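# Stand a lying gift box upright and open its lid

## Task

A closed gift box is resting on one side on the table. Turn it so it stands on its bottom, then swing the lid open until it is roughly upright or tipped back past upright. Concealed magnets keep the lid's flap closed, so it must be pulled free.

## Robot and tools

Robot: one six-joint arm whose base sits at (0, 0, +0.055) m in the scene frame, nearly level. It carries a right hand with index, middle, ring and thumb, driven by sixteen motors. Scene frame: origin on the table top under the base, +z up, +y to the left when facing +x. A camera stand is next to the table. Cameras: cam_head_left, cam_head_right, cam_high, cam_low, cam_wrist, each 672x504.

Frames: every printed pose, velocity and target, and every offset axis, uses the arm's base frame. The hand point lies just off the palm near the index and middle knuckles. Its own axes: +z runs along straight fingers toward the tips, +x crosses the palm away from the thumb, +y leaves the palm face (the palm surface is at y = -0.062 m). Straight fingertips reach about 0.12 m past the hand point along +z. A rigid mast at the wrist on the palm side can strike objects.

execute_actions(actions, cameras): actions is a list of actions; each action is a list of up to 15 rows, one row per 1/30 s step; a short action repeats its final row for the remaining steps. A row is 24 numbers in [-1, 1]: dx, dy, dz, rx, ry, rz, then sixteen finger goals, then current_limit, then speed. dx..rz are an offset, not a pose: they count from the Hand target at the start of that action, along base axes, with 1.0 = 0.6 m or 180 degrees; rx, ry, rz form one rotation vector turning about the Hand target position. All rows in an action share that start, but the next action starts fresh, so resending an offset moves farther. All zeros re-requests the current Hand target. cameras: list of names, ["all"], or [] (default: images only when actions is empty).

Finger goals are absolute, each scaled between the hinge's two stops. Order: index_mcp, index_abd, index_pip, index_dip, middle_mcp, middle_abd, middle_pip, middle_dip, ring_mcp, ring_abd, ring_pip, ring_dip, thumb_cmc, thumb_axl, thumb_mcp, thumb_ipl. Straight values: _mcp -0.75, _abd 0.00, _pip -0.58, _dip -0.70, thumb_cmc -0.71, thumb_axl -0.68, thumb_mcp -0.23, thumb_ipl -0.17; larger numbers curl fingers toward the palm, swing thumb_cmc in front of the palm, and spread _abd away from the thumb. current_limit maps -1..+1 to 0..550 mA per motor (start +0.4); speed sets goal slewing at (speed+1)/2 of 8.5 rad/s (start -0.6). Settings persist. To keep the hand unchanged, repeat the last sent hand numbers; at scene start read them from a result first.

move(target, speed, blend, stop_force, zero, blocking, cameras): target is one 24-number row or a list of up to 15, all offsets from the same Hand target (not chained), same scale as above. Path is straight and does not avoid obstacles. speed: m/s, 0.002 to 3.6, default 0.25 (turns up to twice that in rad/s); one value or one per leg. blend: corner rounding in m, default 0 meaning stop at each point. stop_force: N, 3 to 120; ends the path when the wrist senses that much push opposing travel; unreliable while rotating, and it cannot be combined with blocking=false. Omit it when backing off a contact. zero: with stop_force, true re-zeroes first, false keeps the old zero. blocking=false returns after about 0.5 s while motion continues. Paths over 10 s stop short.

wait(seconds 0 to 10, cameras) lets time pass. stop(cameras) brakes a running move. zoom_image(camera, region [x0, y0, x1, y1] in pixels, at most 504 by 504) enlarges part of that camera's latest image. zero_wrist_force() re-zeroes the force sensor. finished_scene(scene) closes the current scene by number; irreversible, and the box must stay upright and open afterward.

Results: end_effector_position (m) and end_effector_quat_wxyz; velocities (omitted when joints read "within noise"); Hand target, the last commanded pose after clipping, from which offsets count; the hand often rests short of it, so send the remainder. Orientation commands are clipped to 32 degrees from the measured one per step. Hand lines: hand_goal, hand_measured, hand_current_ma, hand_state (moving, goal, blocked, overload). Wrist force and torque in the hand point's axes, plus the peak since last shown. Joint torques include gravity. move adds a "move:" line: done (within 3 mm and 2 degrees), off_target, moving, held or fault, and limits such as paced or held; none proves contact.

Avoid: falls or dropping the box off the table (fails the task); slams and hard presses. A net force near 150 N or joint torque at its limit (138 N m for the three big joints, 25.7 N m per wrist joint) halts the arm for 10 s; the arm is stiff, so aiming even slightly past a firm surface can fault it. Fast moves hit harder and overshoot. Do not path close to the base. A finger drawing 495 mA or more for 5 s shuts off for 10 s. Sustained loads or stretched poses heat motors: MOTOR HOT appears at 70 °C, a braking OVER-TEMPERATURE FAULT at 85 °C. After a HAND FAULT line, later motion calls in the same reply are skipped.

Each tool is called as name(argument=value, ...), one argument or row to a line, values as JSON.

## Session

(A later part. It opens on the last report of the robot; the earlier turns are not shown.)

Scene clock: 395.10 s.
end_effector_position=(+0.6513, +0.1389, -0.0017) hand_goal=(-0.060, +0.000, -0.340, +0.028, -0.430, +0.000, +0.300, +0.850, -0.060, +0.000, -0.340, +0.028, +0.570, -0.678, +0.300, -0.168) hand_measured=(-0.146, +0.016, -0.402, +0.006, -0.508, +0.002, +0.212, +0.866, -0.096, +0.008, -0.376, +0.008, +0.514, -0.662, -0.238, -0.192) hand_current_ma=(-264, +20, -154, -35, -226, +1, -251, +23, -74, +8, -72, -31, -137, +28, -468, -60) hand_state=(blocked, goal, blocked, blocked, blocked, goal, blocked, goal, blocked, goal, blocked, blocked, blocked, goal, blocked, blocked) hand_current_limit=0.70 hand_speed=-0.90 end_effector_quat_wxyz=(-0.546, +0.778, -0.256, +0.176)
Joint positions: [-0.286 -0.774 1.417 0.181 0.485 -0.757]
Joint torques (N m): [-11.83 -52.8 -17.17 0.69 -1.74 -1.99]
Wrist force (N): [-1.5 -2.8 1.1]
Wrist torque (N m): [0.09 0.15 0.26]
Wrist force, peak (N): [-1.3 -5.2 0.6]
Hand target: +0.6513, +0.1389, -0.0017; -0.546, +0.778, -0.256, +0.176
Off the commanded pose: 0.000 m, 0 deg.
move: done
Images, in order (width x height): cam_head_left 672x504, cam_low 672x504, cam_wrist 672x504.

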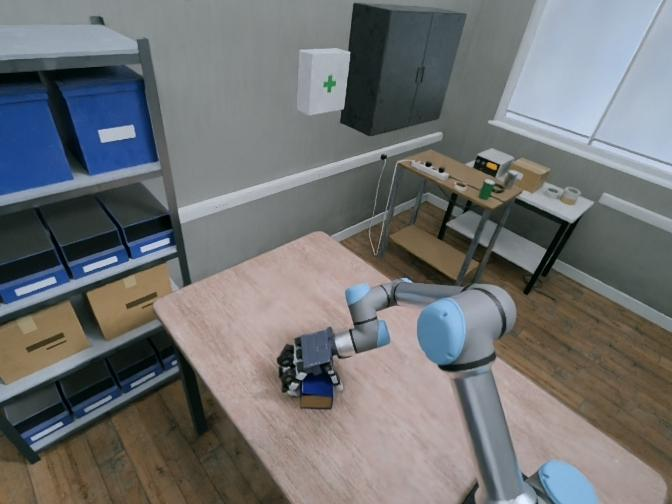

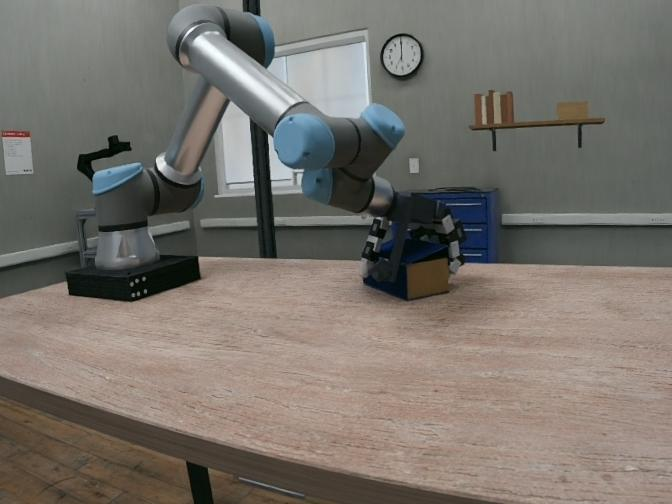

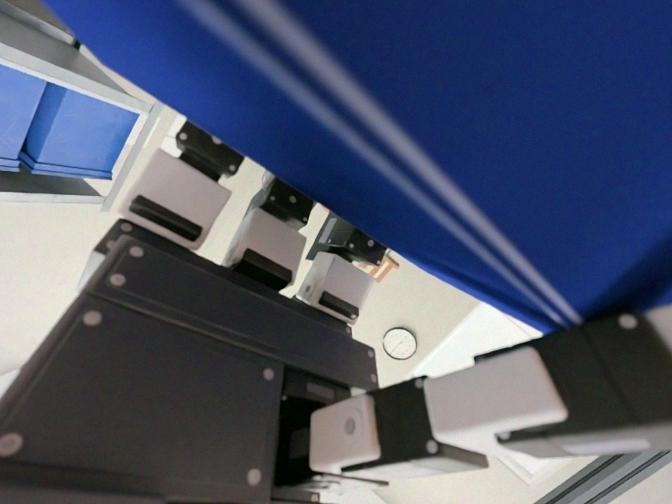

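move(
  target=[0,0,0,0,0,0,-0.1,0,-0.38,0.029,-0.45,0,0.25,0.85,-0.08,0,-0.37,0.029,0.571,-0.678,-0.4,-0.168,0.3,-0.85],
)

move(
  target=[0,0,0.06,0,0,0,-0.1,0,-0.38,0.029,-0.45,0,0.25,0.85,-0.08,0,-0.37,0.029,0.571,-0.678,-0.4,-0.168,0.3,-0.85],
  speed=0.05,
  cameras=["cam_low","cam_head_left"],
)

zoom_image(
  camera="cam_low",
  region=[350, 200, 490, 310],
)

zoom_image(
  camera="cam_head_left",
  region=[260, 330, 360, 430],
)

Scene clock: 400.53 s.
end_effector_position=(+0.6513, +0.1389, -0.0017) hand_goal=(-0.100, +0.000, -0.380, +0.028, -0.450, +0.000, +0.250, +0.850, -0.080, +0.000, -0.370, +0.028, +0.570, -0.678, -0.400, -0.168) hand_measured=(-0.102, +0.002, -0.386, +0.020, -0.448, +0.002, +0.246, +0.852, -0.078, +0.004, -0.372, +0.024, +0.568, -0.676, -0.394, -0.170) hand_current_ma=(-1, +2, -7, -8, +2, +1, -3, +1, +1, +2, -2, -3, -1, +2, +10, -1) hand_state=(goal, goal, goal, goal, goal, goal, goal, goal, goal, goal, goal, goal, goal, goal, goal, goal) hand_current_limit=0.30 hand_speed=-0.85 end_effector_quat_wxyz=(-0.546, +0.778, -0.256, +0.176)
Joint positions: [-0.286 -0.774 1.417 0.181 0.485 -0.757]
Joint torques (N m): [-11.29 -52.75 -16.33 0.36 -1.67 -1.76]
Wrist force (N): [-1.4 -0.6 1.5]
Wrist torque (N m): [0.30 0.15 0.29]
Wrist force, peak (N): [-1.6 -3.8 1.2]
Hand target: +0.6513, +0.1389, -0.0017; -0.546, +0.778, -0.256, +0.176
Off the commanded pose: 0.000 m, 0 deg.
move: done

Scene clock: 401.67 s.
end_effector_position=(+0.6513, +0.1389, +0.0342) hand_goal=(-0.100, +0.000, -0.380, +0.028, -0.450, +0.000, +0.250, +0.850, -0.080, +0.000, -0.370, +0.028, +0.570, -0.678, -0.400, -0.168) hand_measured=(-0.100, +0.002, -0.386, +0.020, -0.446, +0.002, +0.246, +0.852, -0.078, +0.004, -0.372, +0.024, +0.568, -0.676, -0.394, -0.170) hand_current_ma=(+0, +1, -5, -7, +2, +1, -3, +1, +1, +2, -2, -3, -1, +2, +10, -1) hand_state=(goal, goal, goal, goal, goal, goal, goal, goal, goal, goal, goal, goal, goal, goal, goal, goal) hand_current_limit=0.30 hand_speed=-0.85 end_effector_quat_wxyz=(-0.546, +0.778, -0.256, +0.176)
Joint positions: [-0.286 -0.823 1.4 0.247 0.485 -0.757]
Joint torques (N m): [-4.78 -59.34 -26 3.01 -0.29 -1.43]
Wrist force (N): [-1.6 -0.3 1.5]
Wrist torque (N m): [0.35 0.18 0.28]
Wrist force, peak (N): [-2.0 -0.5 1.5]
Hand target: +0.6513, +0.1389, +0.0343; -0.546, +0.778, -0.256, +0.176
Off the commanded pose: 0.000 m, 0 deg.
move: done
Images, in order (width x height): cam_head_left 672x504, cam_low 672x504.

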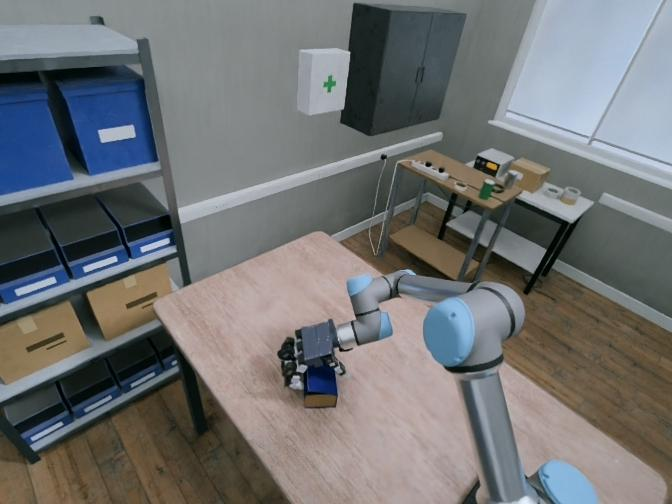

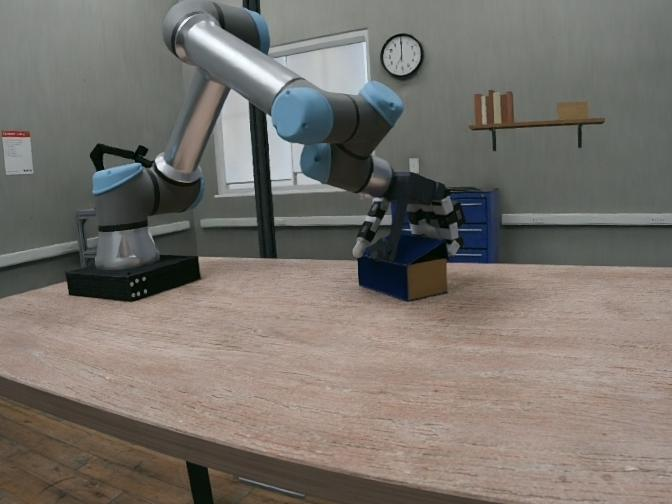

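Scaled by 3.600 from the camera's 672x504 image, which has a finer 960x720 frame.

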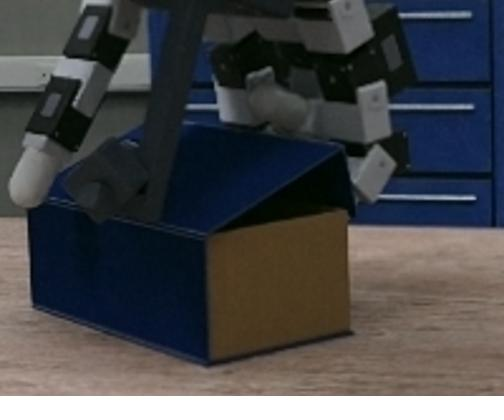

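Scaled by 5.040 from the camera's 672x504 image, which has a finer 960x720 frame.

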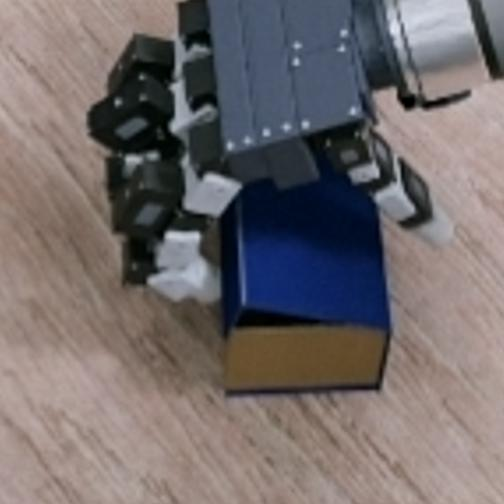

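move(
  target=[
    [0,0,0,0,0,0,-0.1,0,-0.38,0.39,-0.3,0,-0.1,0.6,-0.08,0,-0.37,0.39,0.571,-0.678,-0.4,-0.168,0.3,-0.7],
    [-0.015,-0.02,0.06,0,0,0,-0.1,0,-0.38,0.39,-0.3,0,-0.1,0.6,-0.08,0,-0.37,0.39,0.571,-0.678,-0.4,-0.168,0.3,-0.7],
  ],
  speed=0.06,
  cameras=["cam_low","cam_head_left","cam_high"],
)

zoom_image(
  camera="cam_low",
  region=[350, 190, 490, 310],
)

zoom_image(
  camera="cam_head_left",
  region=[260, 330, 360, 430],
)

Scene clock: 407.30 s.
end_effector_position=(+0.6423, +0.1269, +0.0703) hand_goal=(-0.100, +0.000, -0.380, +0.390, -0.300, +0.000, -0.100, +0.600, -0.080, +0.000, -0.370, +0.390, +0.570, -0.678, -0.400, -0.168) hand_measured=(-0.100, +0.002, -0.386, +0.382, -0.298, +0.002, -0.098, +0.602, -0.078, +0.002, -0.372, +0.386, +0.568, -0.676, -0.394, -0.170) hand_current_ma=(+0, +1, -4, -8, +2, +1, +2, +1, +1, +2, -2, -3, -1, +2, +9, -1) hand_state=(goal, goal, goal, goal, goal, goal, goal, goal, goal, goal, goal, goal, goal, goal, goal, goal) hand_current_limit=0.30 hand_speed=-0.70 end_effector_quat_wxyz=(-0.546, +0.778, -0.256, +0.176)
Joint positions: [-0.312 -0.877 1.399 0.339 0.467 -0.8]
Joint torques (N m): [-12.9 -59.17 -27.46 3.05 -3.5 -2.02]
Wrist force (N): [-1.8 -0.4 1.0]
Wrist torque (N m): [0.36 0.20 0.27]
Wrist force, peak (N): [-1.8 -0.6 1.5]
Hand target: +0.6423, +0.1269, +0.0703; -0.546, +0.778, -0.256, +0.176
Off the commanded pose: 0.000 m, 0 deg.
move: done
Images, in order (width x height): cam_head_left 672x504, cam_high 672x504, cam_low 672x504.

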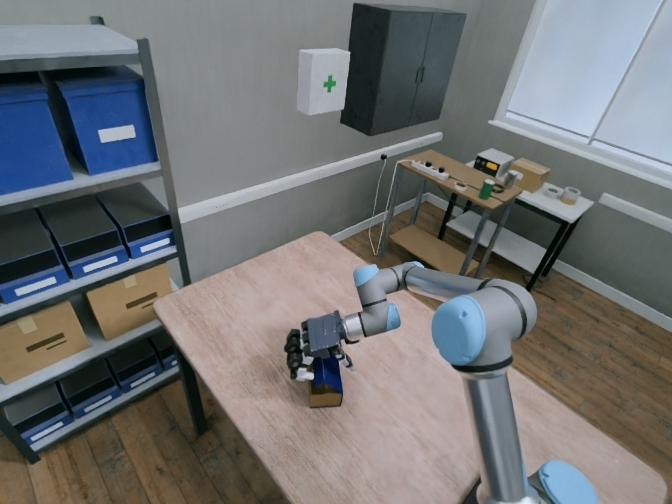

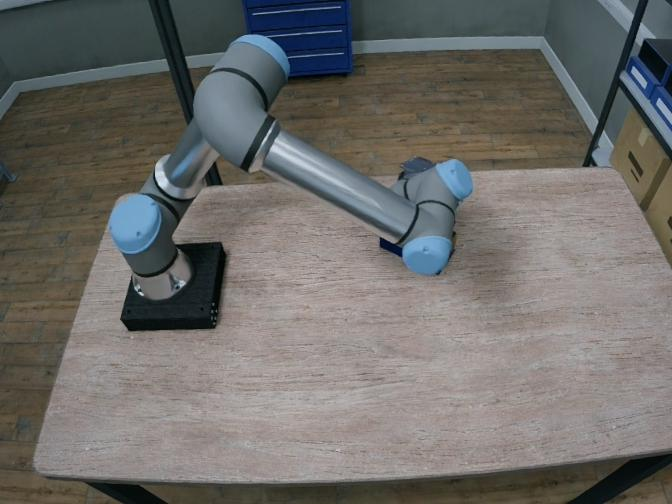

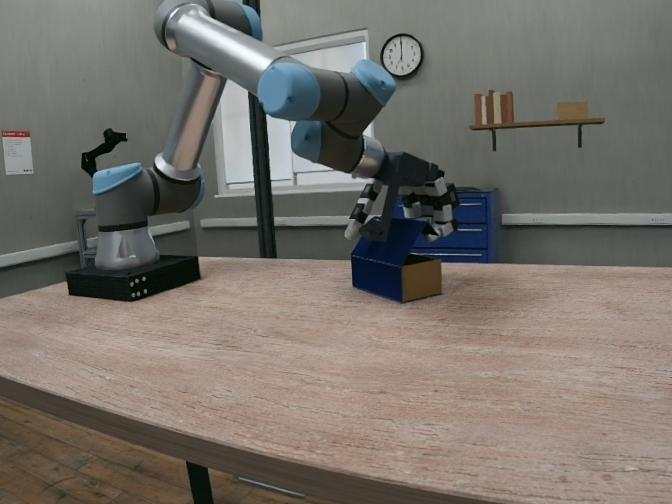

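Scaled by 3.600 from the camera's 672x504 image, which has a finer 960x720 frame.

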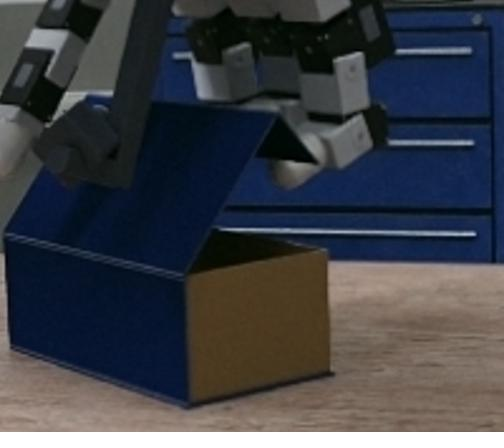

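Scaled by 5.040 from the camera's 672x504 image, which has a finer 960x720 frame.

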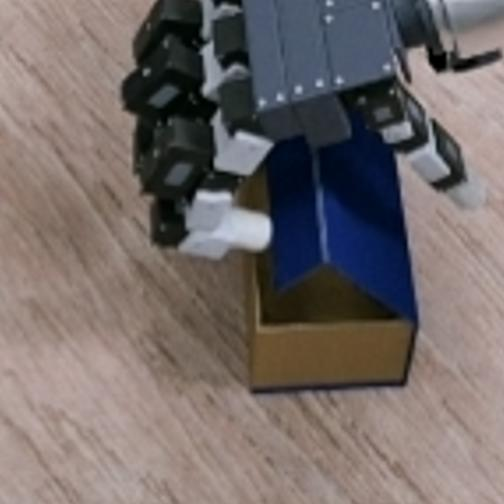

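move(
  target=[
    [-0.025,-0.034,0.045,0,0,0,-0.1,0,-0.38,0.39,-0.3,0,-0.1,0.6,-0.08,0,-0.37,0.39,0.571,-0.678,-0.5,-0.168,0.3,-0.7],
    [-0.075,-0.103,0.07,0,0,0,-0.1,0,-0.38,0.39,-0.3,0,-0.1,0.6,-0.08,0,-0.37,0.39,0.571,-0.678,-0.5,-0.168,0.3,-0.7],
  ],
  speed=0.07,
  blend=[0.01,0],
  stop_force=6,
  cameras=["cam_low","cam_head_left"],
)

zoom_image(
  camera="cam_low",
  region=[330, 170, 490, 310],
)

zoom_image(
  camera="cam_head_left",
  region=[260, 320, 370, 430],
)

Scene clock: 415.80 s.
end_effector_position=(+0.5973, +0.0651, +0.1123) hand_goal=(-0.100, +0.000, -0.380, +0.390, -0.300, +0.000, -0.100, +0.600, -0.080, +0.000, -0.370, +0.390, +0.570, -0.678, -0.500, -0.168) hand_measured=(-0.100, +0.002, -0.384, +0.386, -0.298, +0.002, -0.098, +0.602, -0.078, +0.002, -0.372, +0.386, +0.568, -0.676, -0.492, -0.170) hand_current_ma=(+0, +1, -3, -3, +2, +1, +2, +1, +1, +2, -2, -3, -1, +2, +12, -1) hand_state=(goal, goal, goal, goal, goal, goal, goal, goal, goal, goal, goal, goal, goal, goal, goal, goal) hand_current_limit=0.30 hand_speed=-0.70 end_effector_quat_wxyz=(-0.546, +0.778, -0.256, +0.176)
Joint positions: [-0.455 -0.949 1.468 0.608 0.388 -1.091]
Joint torques (N m): [-12.33 -31.12 -26.13 3.75 -3.65 -1.86]
Wrist force (N): [-1.7 -0.1 1.3]
Wrist torque (N m): [0.40 0.19 0.31]
Wrist force, peak (N): [-2.0 -0.6 1.5]
Hand target: +0.5973, +0.0651, +0.1123; -0.546, +0.778, -0.256, +0.176
Off the commanded pose: 0.000 m, 0 deg.
move: done
Images, in order (width x height): cam_head_left 672x504, cam_low 672x504.

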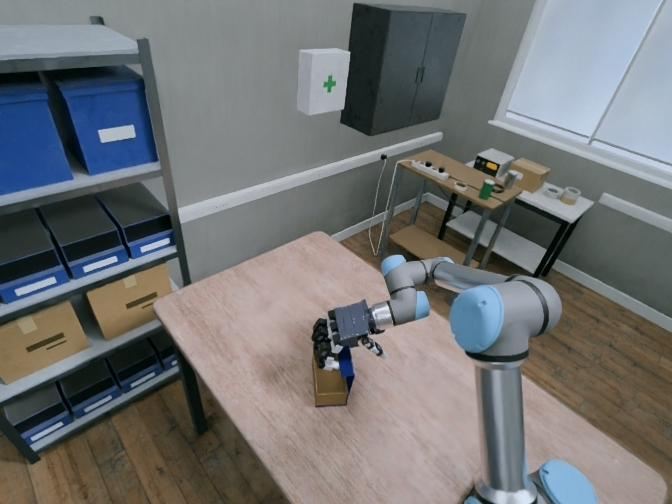

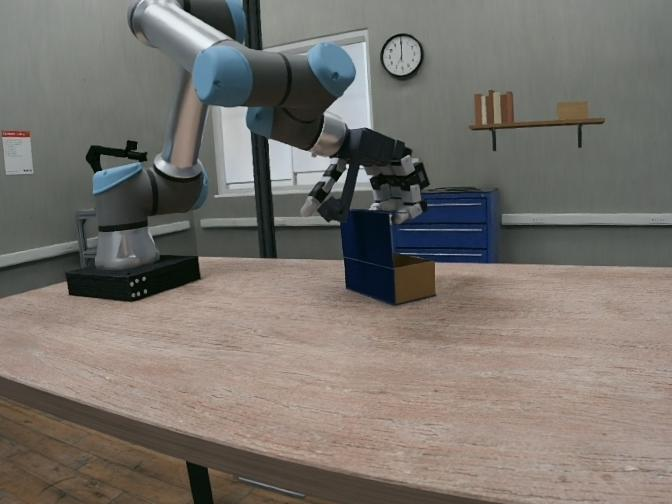

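Scaled by 3.150 from the camera's 672x504 image, which has a finer 960x720 frame.

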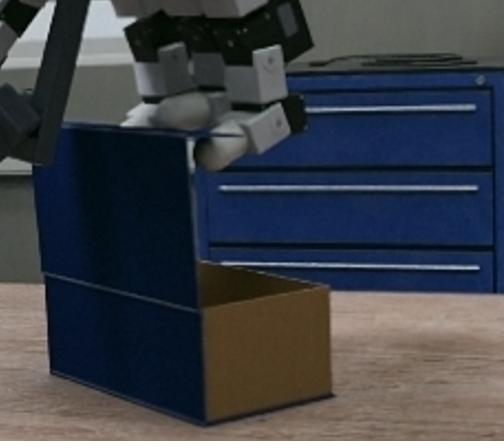

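Scaled by 4.582 from the camera's 672x504 image, which has a finer 960x720 frame.

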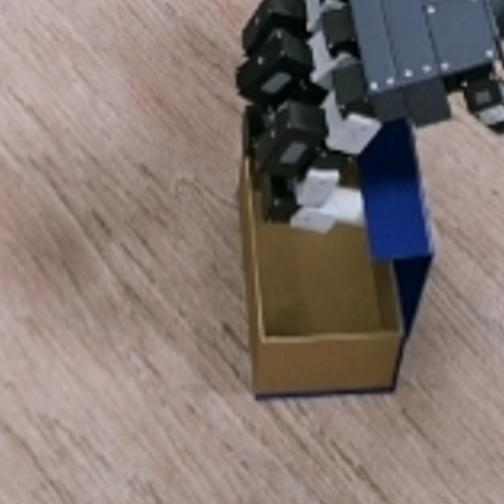

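move(
  target=[-0.03,-0.041,-0.005,0,0,0,-0.1,0,-0.38,0.39,-0.3,0,-0.1,0.6,-0.08,0,-0.37,0.39,0.571,-0.678,-0.5,-0.168,0.3,-0.7],
  speed=0.05,
  stop_force=6,
  cameras=["cam_low","cam_head_left"],
)

zoom_image(
  camera="cam_low",
  region=[320, 170, 480, 310],
)

zoom_image(
  camera="cam_head_left",
  region=[260, 320, 370, 430],
)

Scene clock: 421.57 s.
end_effector_position=(+0.5793, +0.0405, +0.1093) hand_goal=(-0.100, +0.000, -0.380, +0.390, -0.300, +0.000, -0.100, +0.600, -0.080, +0.000, -0.370, +0.390, +0.570, -0.678, -0.500, -0.168) hand_measured=(-0.098, +0.002, -0.382, +0.386, -0.298, +0.002, -0.098, +0.602, -0.078, +0.002, -0.372, +0.386, +0.568, -0.676, -0.492, -0.170) hand_current_ma=(+1, +1, -1, -3, +2, +1, +2, +1, +1, +2, -2, -3, -1, +2, +12, -1) hand_state=(goal, goal, goal, goal, goal, goal, goal, goal, goal, goal, goal, goal, goal, goal, goal, goal) hand_current_limit=0.30 hand_speed=-0.70 end_effector_quat_wxyz=(-0.546, +0.778, -0.256, +0.176)
Joint positions: [-0.517 -0.944 1.508 0.707 0.366 -1.246]
Joint torques (N m): [-13.33 -29.09 -9.85 3.7 -3.69 -2.02]
Wrist force (N): [-2.0 -0.9 0.8]
Wrist torque (N m): [0.39 0.25 0.27]
Wrist force, peak (N): [-2.1 -1.3 1.3]
Hand target: +0.5793, +0.0405, +0.1093; -0.546, +0.778, -0.256, +0.176
Off the commanded pose: 0.000 m, 0 deg.
move: done
Images, in order (width x height): cam_head_left 672x504, cam_low 672x504.

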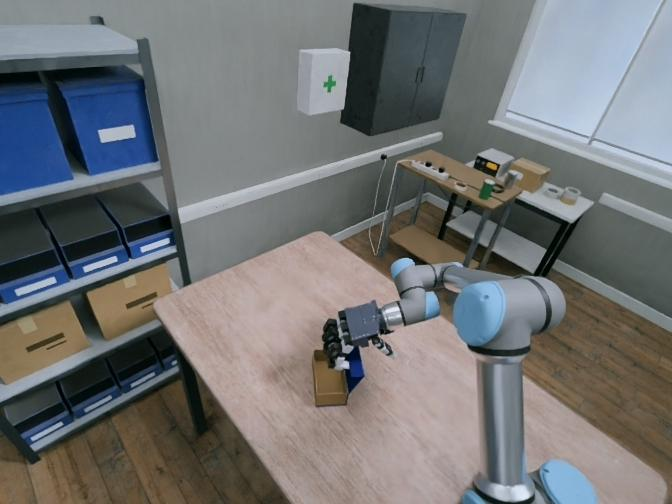

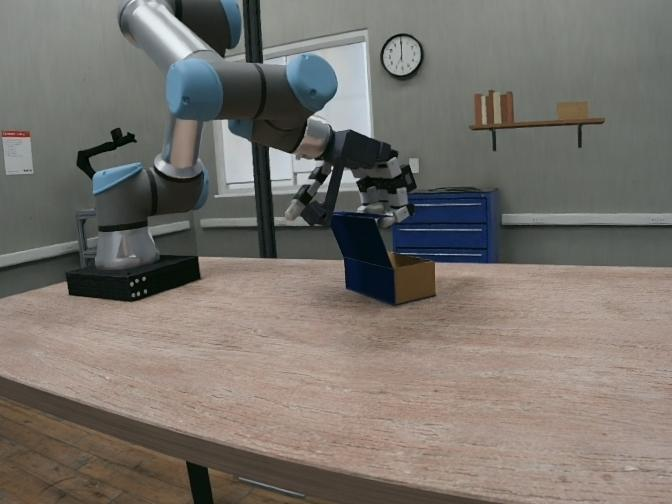

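Scaled by 3.150 from the camera's 672x504 image, which has a finer 960x720 frame.

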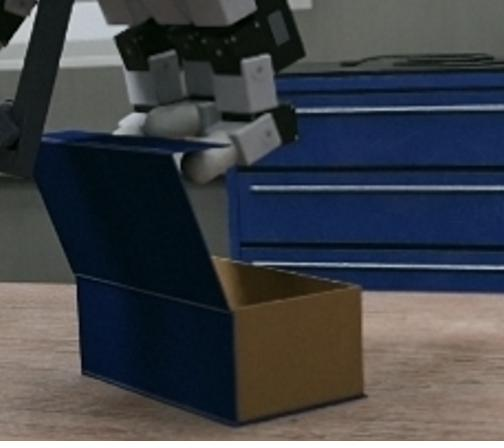

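Scaled by 4.582 from the camera's 672x504 image, which has a finer 960x720 frame.

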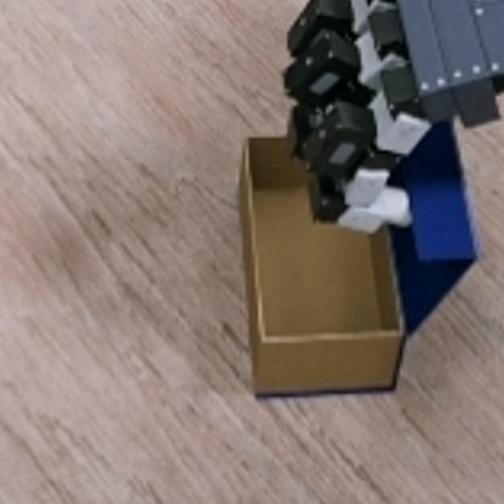

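move(
  target=[
    [0.065,0.09,0.0,0,0,0,-0.1,0,-0.38,0.39,-0.3,0,-0.1,0.6,-0.08,0,-0.37,0.39,0.571,-0.678,-0.5,-0.168,0.3,-0.7],
    [0.065,0.09,0.2,0,0,0,-0.1,0,-0.38,0.39,-0.3,0,-0.1,0.6,-0.08,0,-0.37,0.39,0.571,-0.678,-0.5,-0.168,0.3,-0.7],
  ],
  speed=[0.06,0.12],
  cameras=["cam_low","cam_head_left"],
)

zoom_image(
  camera="cam_low",
  region=[320, 170, 480, 310],
)

Scene clock: 428.23 s.
end_effector_position=(+0.6183, +0.0946, +0.2293) hand_goal=(-0.100, +0.000, -0.380, +0.390, -0.300, +0.000, -0.100, +0.600, -0.080, +0.000, -0.370, +0.390, +0.570, -0.678, -0.500, -0.168) hand_measured=(-0.098, +0.002, -0.382, +0.386, -0.296, +0.002, -0.098, +0.602, -0.078, +0.002, -0.372, +0.386, +0.568, -0.676, -0.492, -0.170) hand_current_ma=(+1, +1, -1, -3, +2, +1, +2, +1, +1, +2, -2, -3, -1, +2, +11, -1) hand_state=(goal, goal, goal, goal, goal, goal, goal, goal, goal, goal, goal, goal, goal, goal, goal, goal) hand_current_limit=0.30 hand_speed=-0.70 end_effector_quat_wxyz=(-0.546, +0.778, -0.256, +0.176)
Joint positions: [-0.385 -1.04 1.262 0.763 0.423 -0.936]
Joint torques (N m): [-11.53 -45.74 -29.25 3.15 -2.53 -1.93]
Wrist force (N): [-1.7 -0.4 1.5]
Wrist torque (N m): [0.33 0.18 0.33]
Wrist force, peak (N): [-1.9 -1.7 1.0]
Hand target: +0.6183, +0.0945, +0.2293; -0.546, +0.778, -0.256, +0.176
Off the commanded pose: 0.000 m, 0 deg.
move: done
Images, in order (width x height): cam_head_left 672x504, cam_low 672x504.

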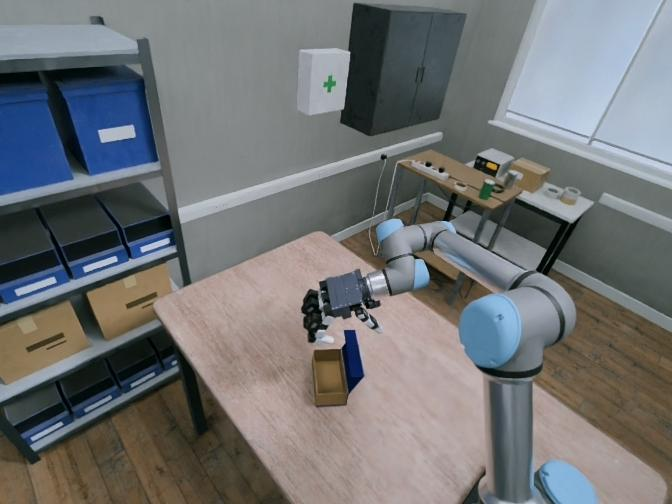

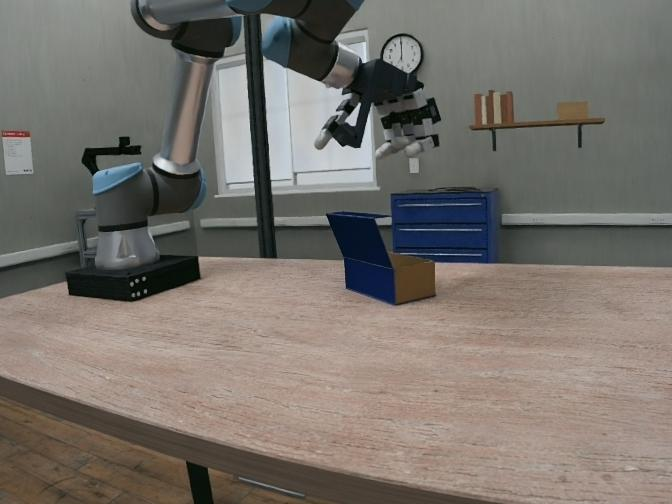

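Scaled by 3.150 from the camera's 672x504 image, which has a finer 960x720 frame.

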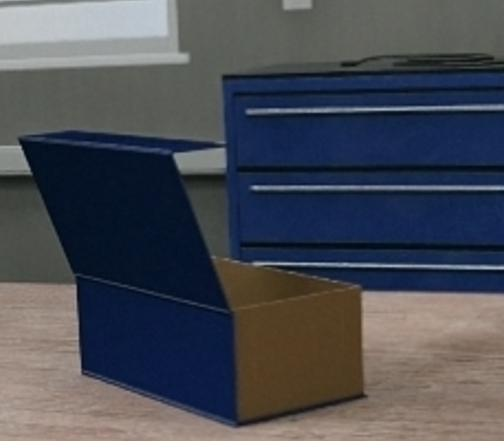

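finished_scene(
  scene=1,
)

The scene is finished: the task was done.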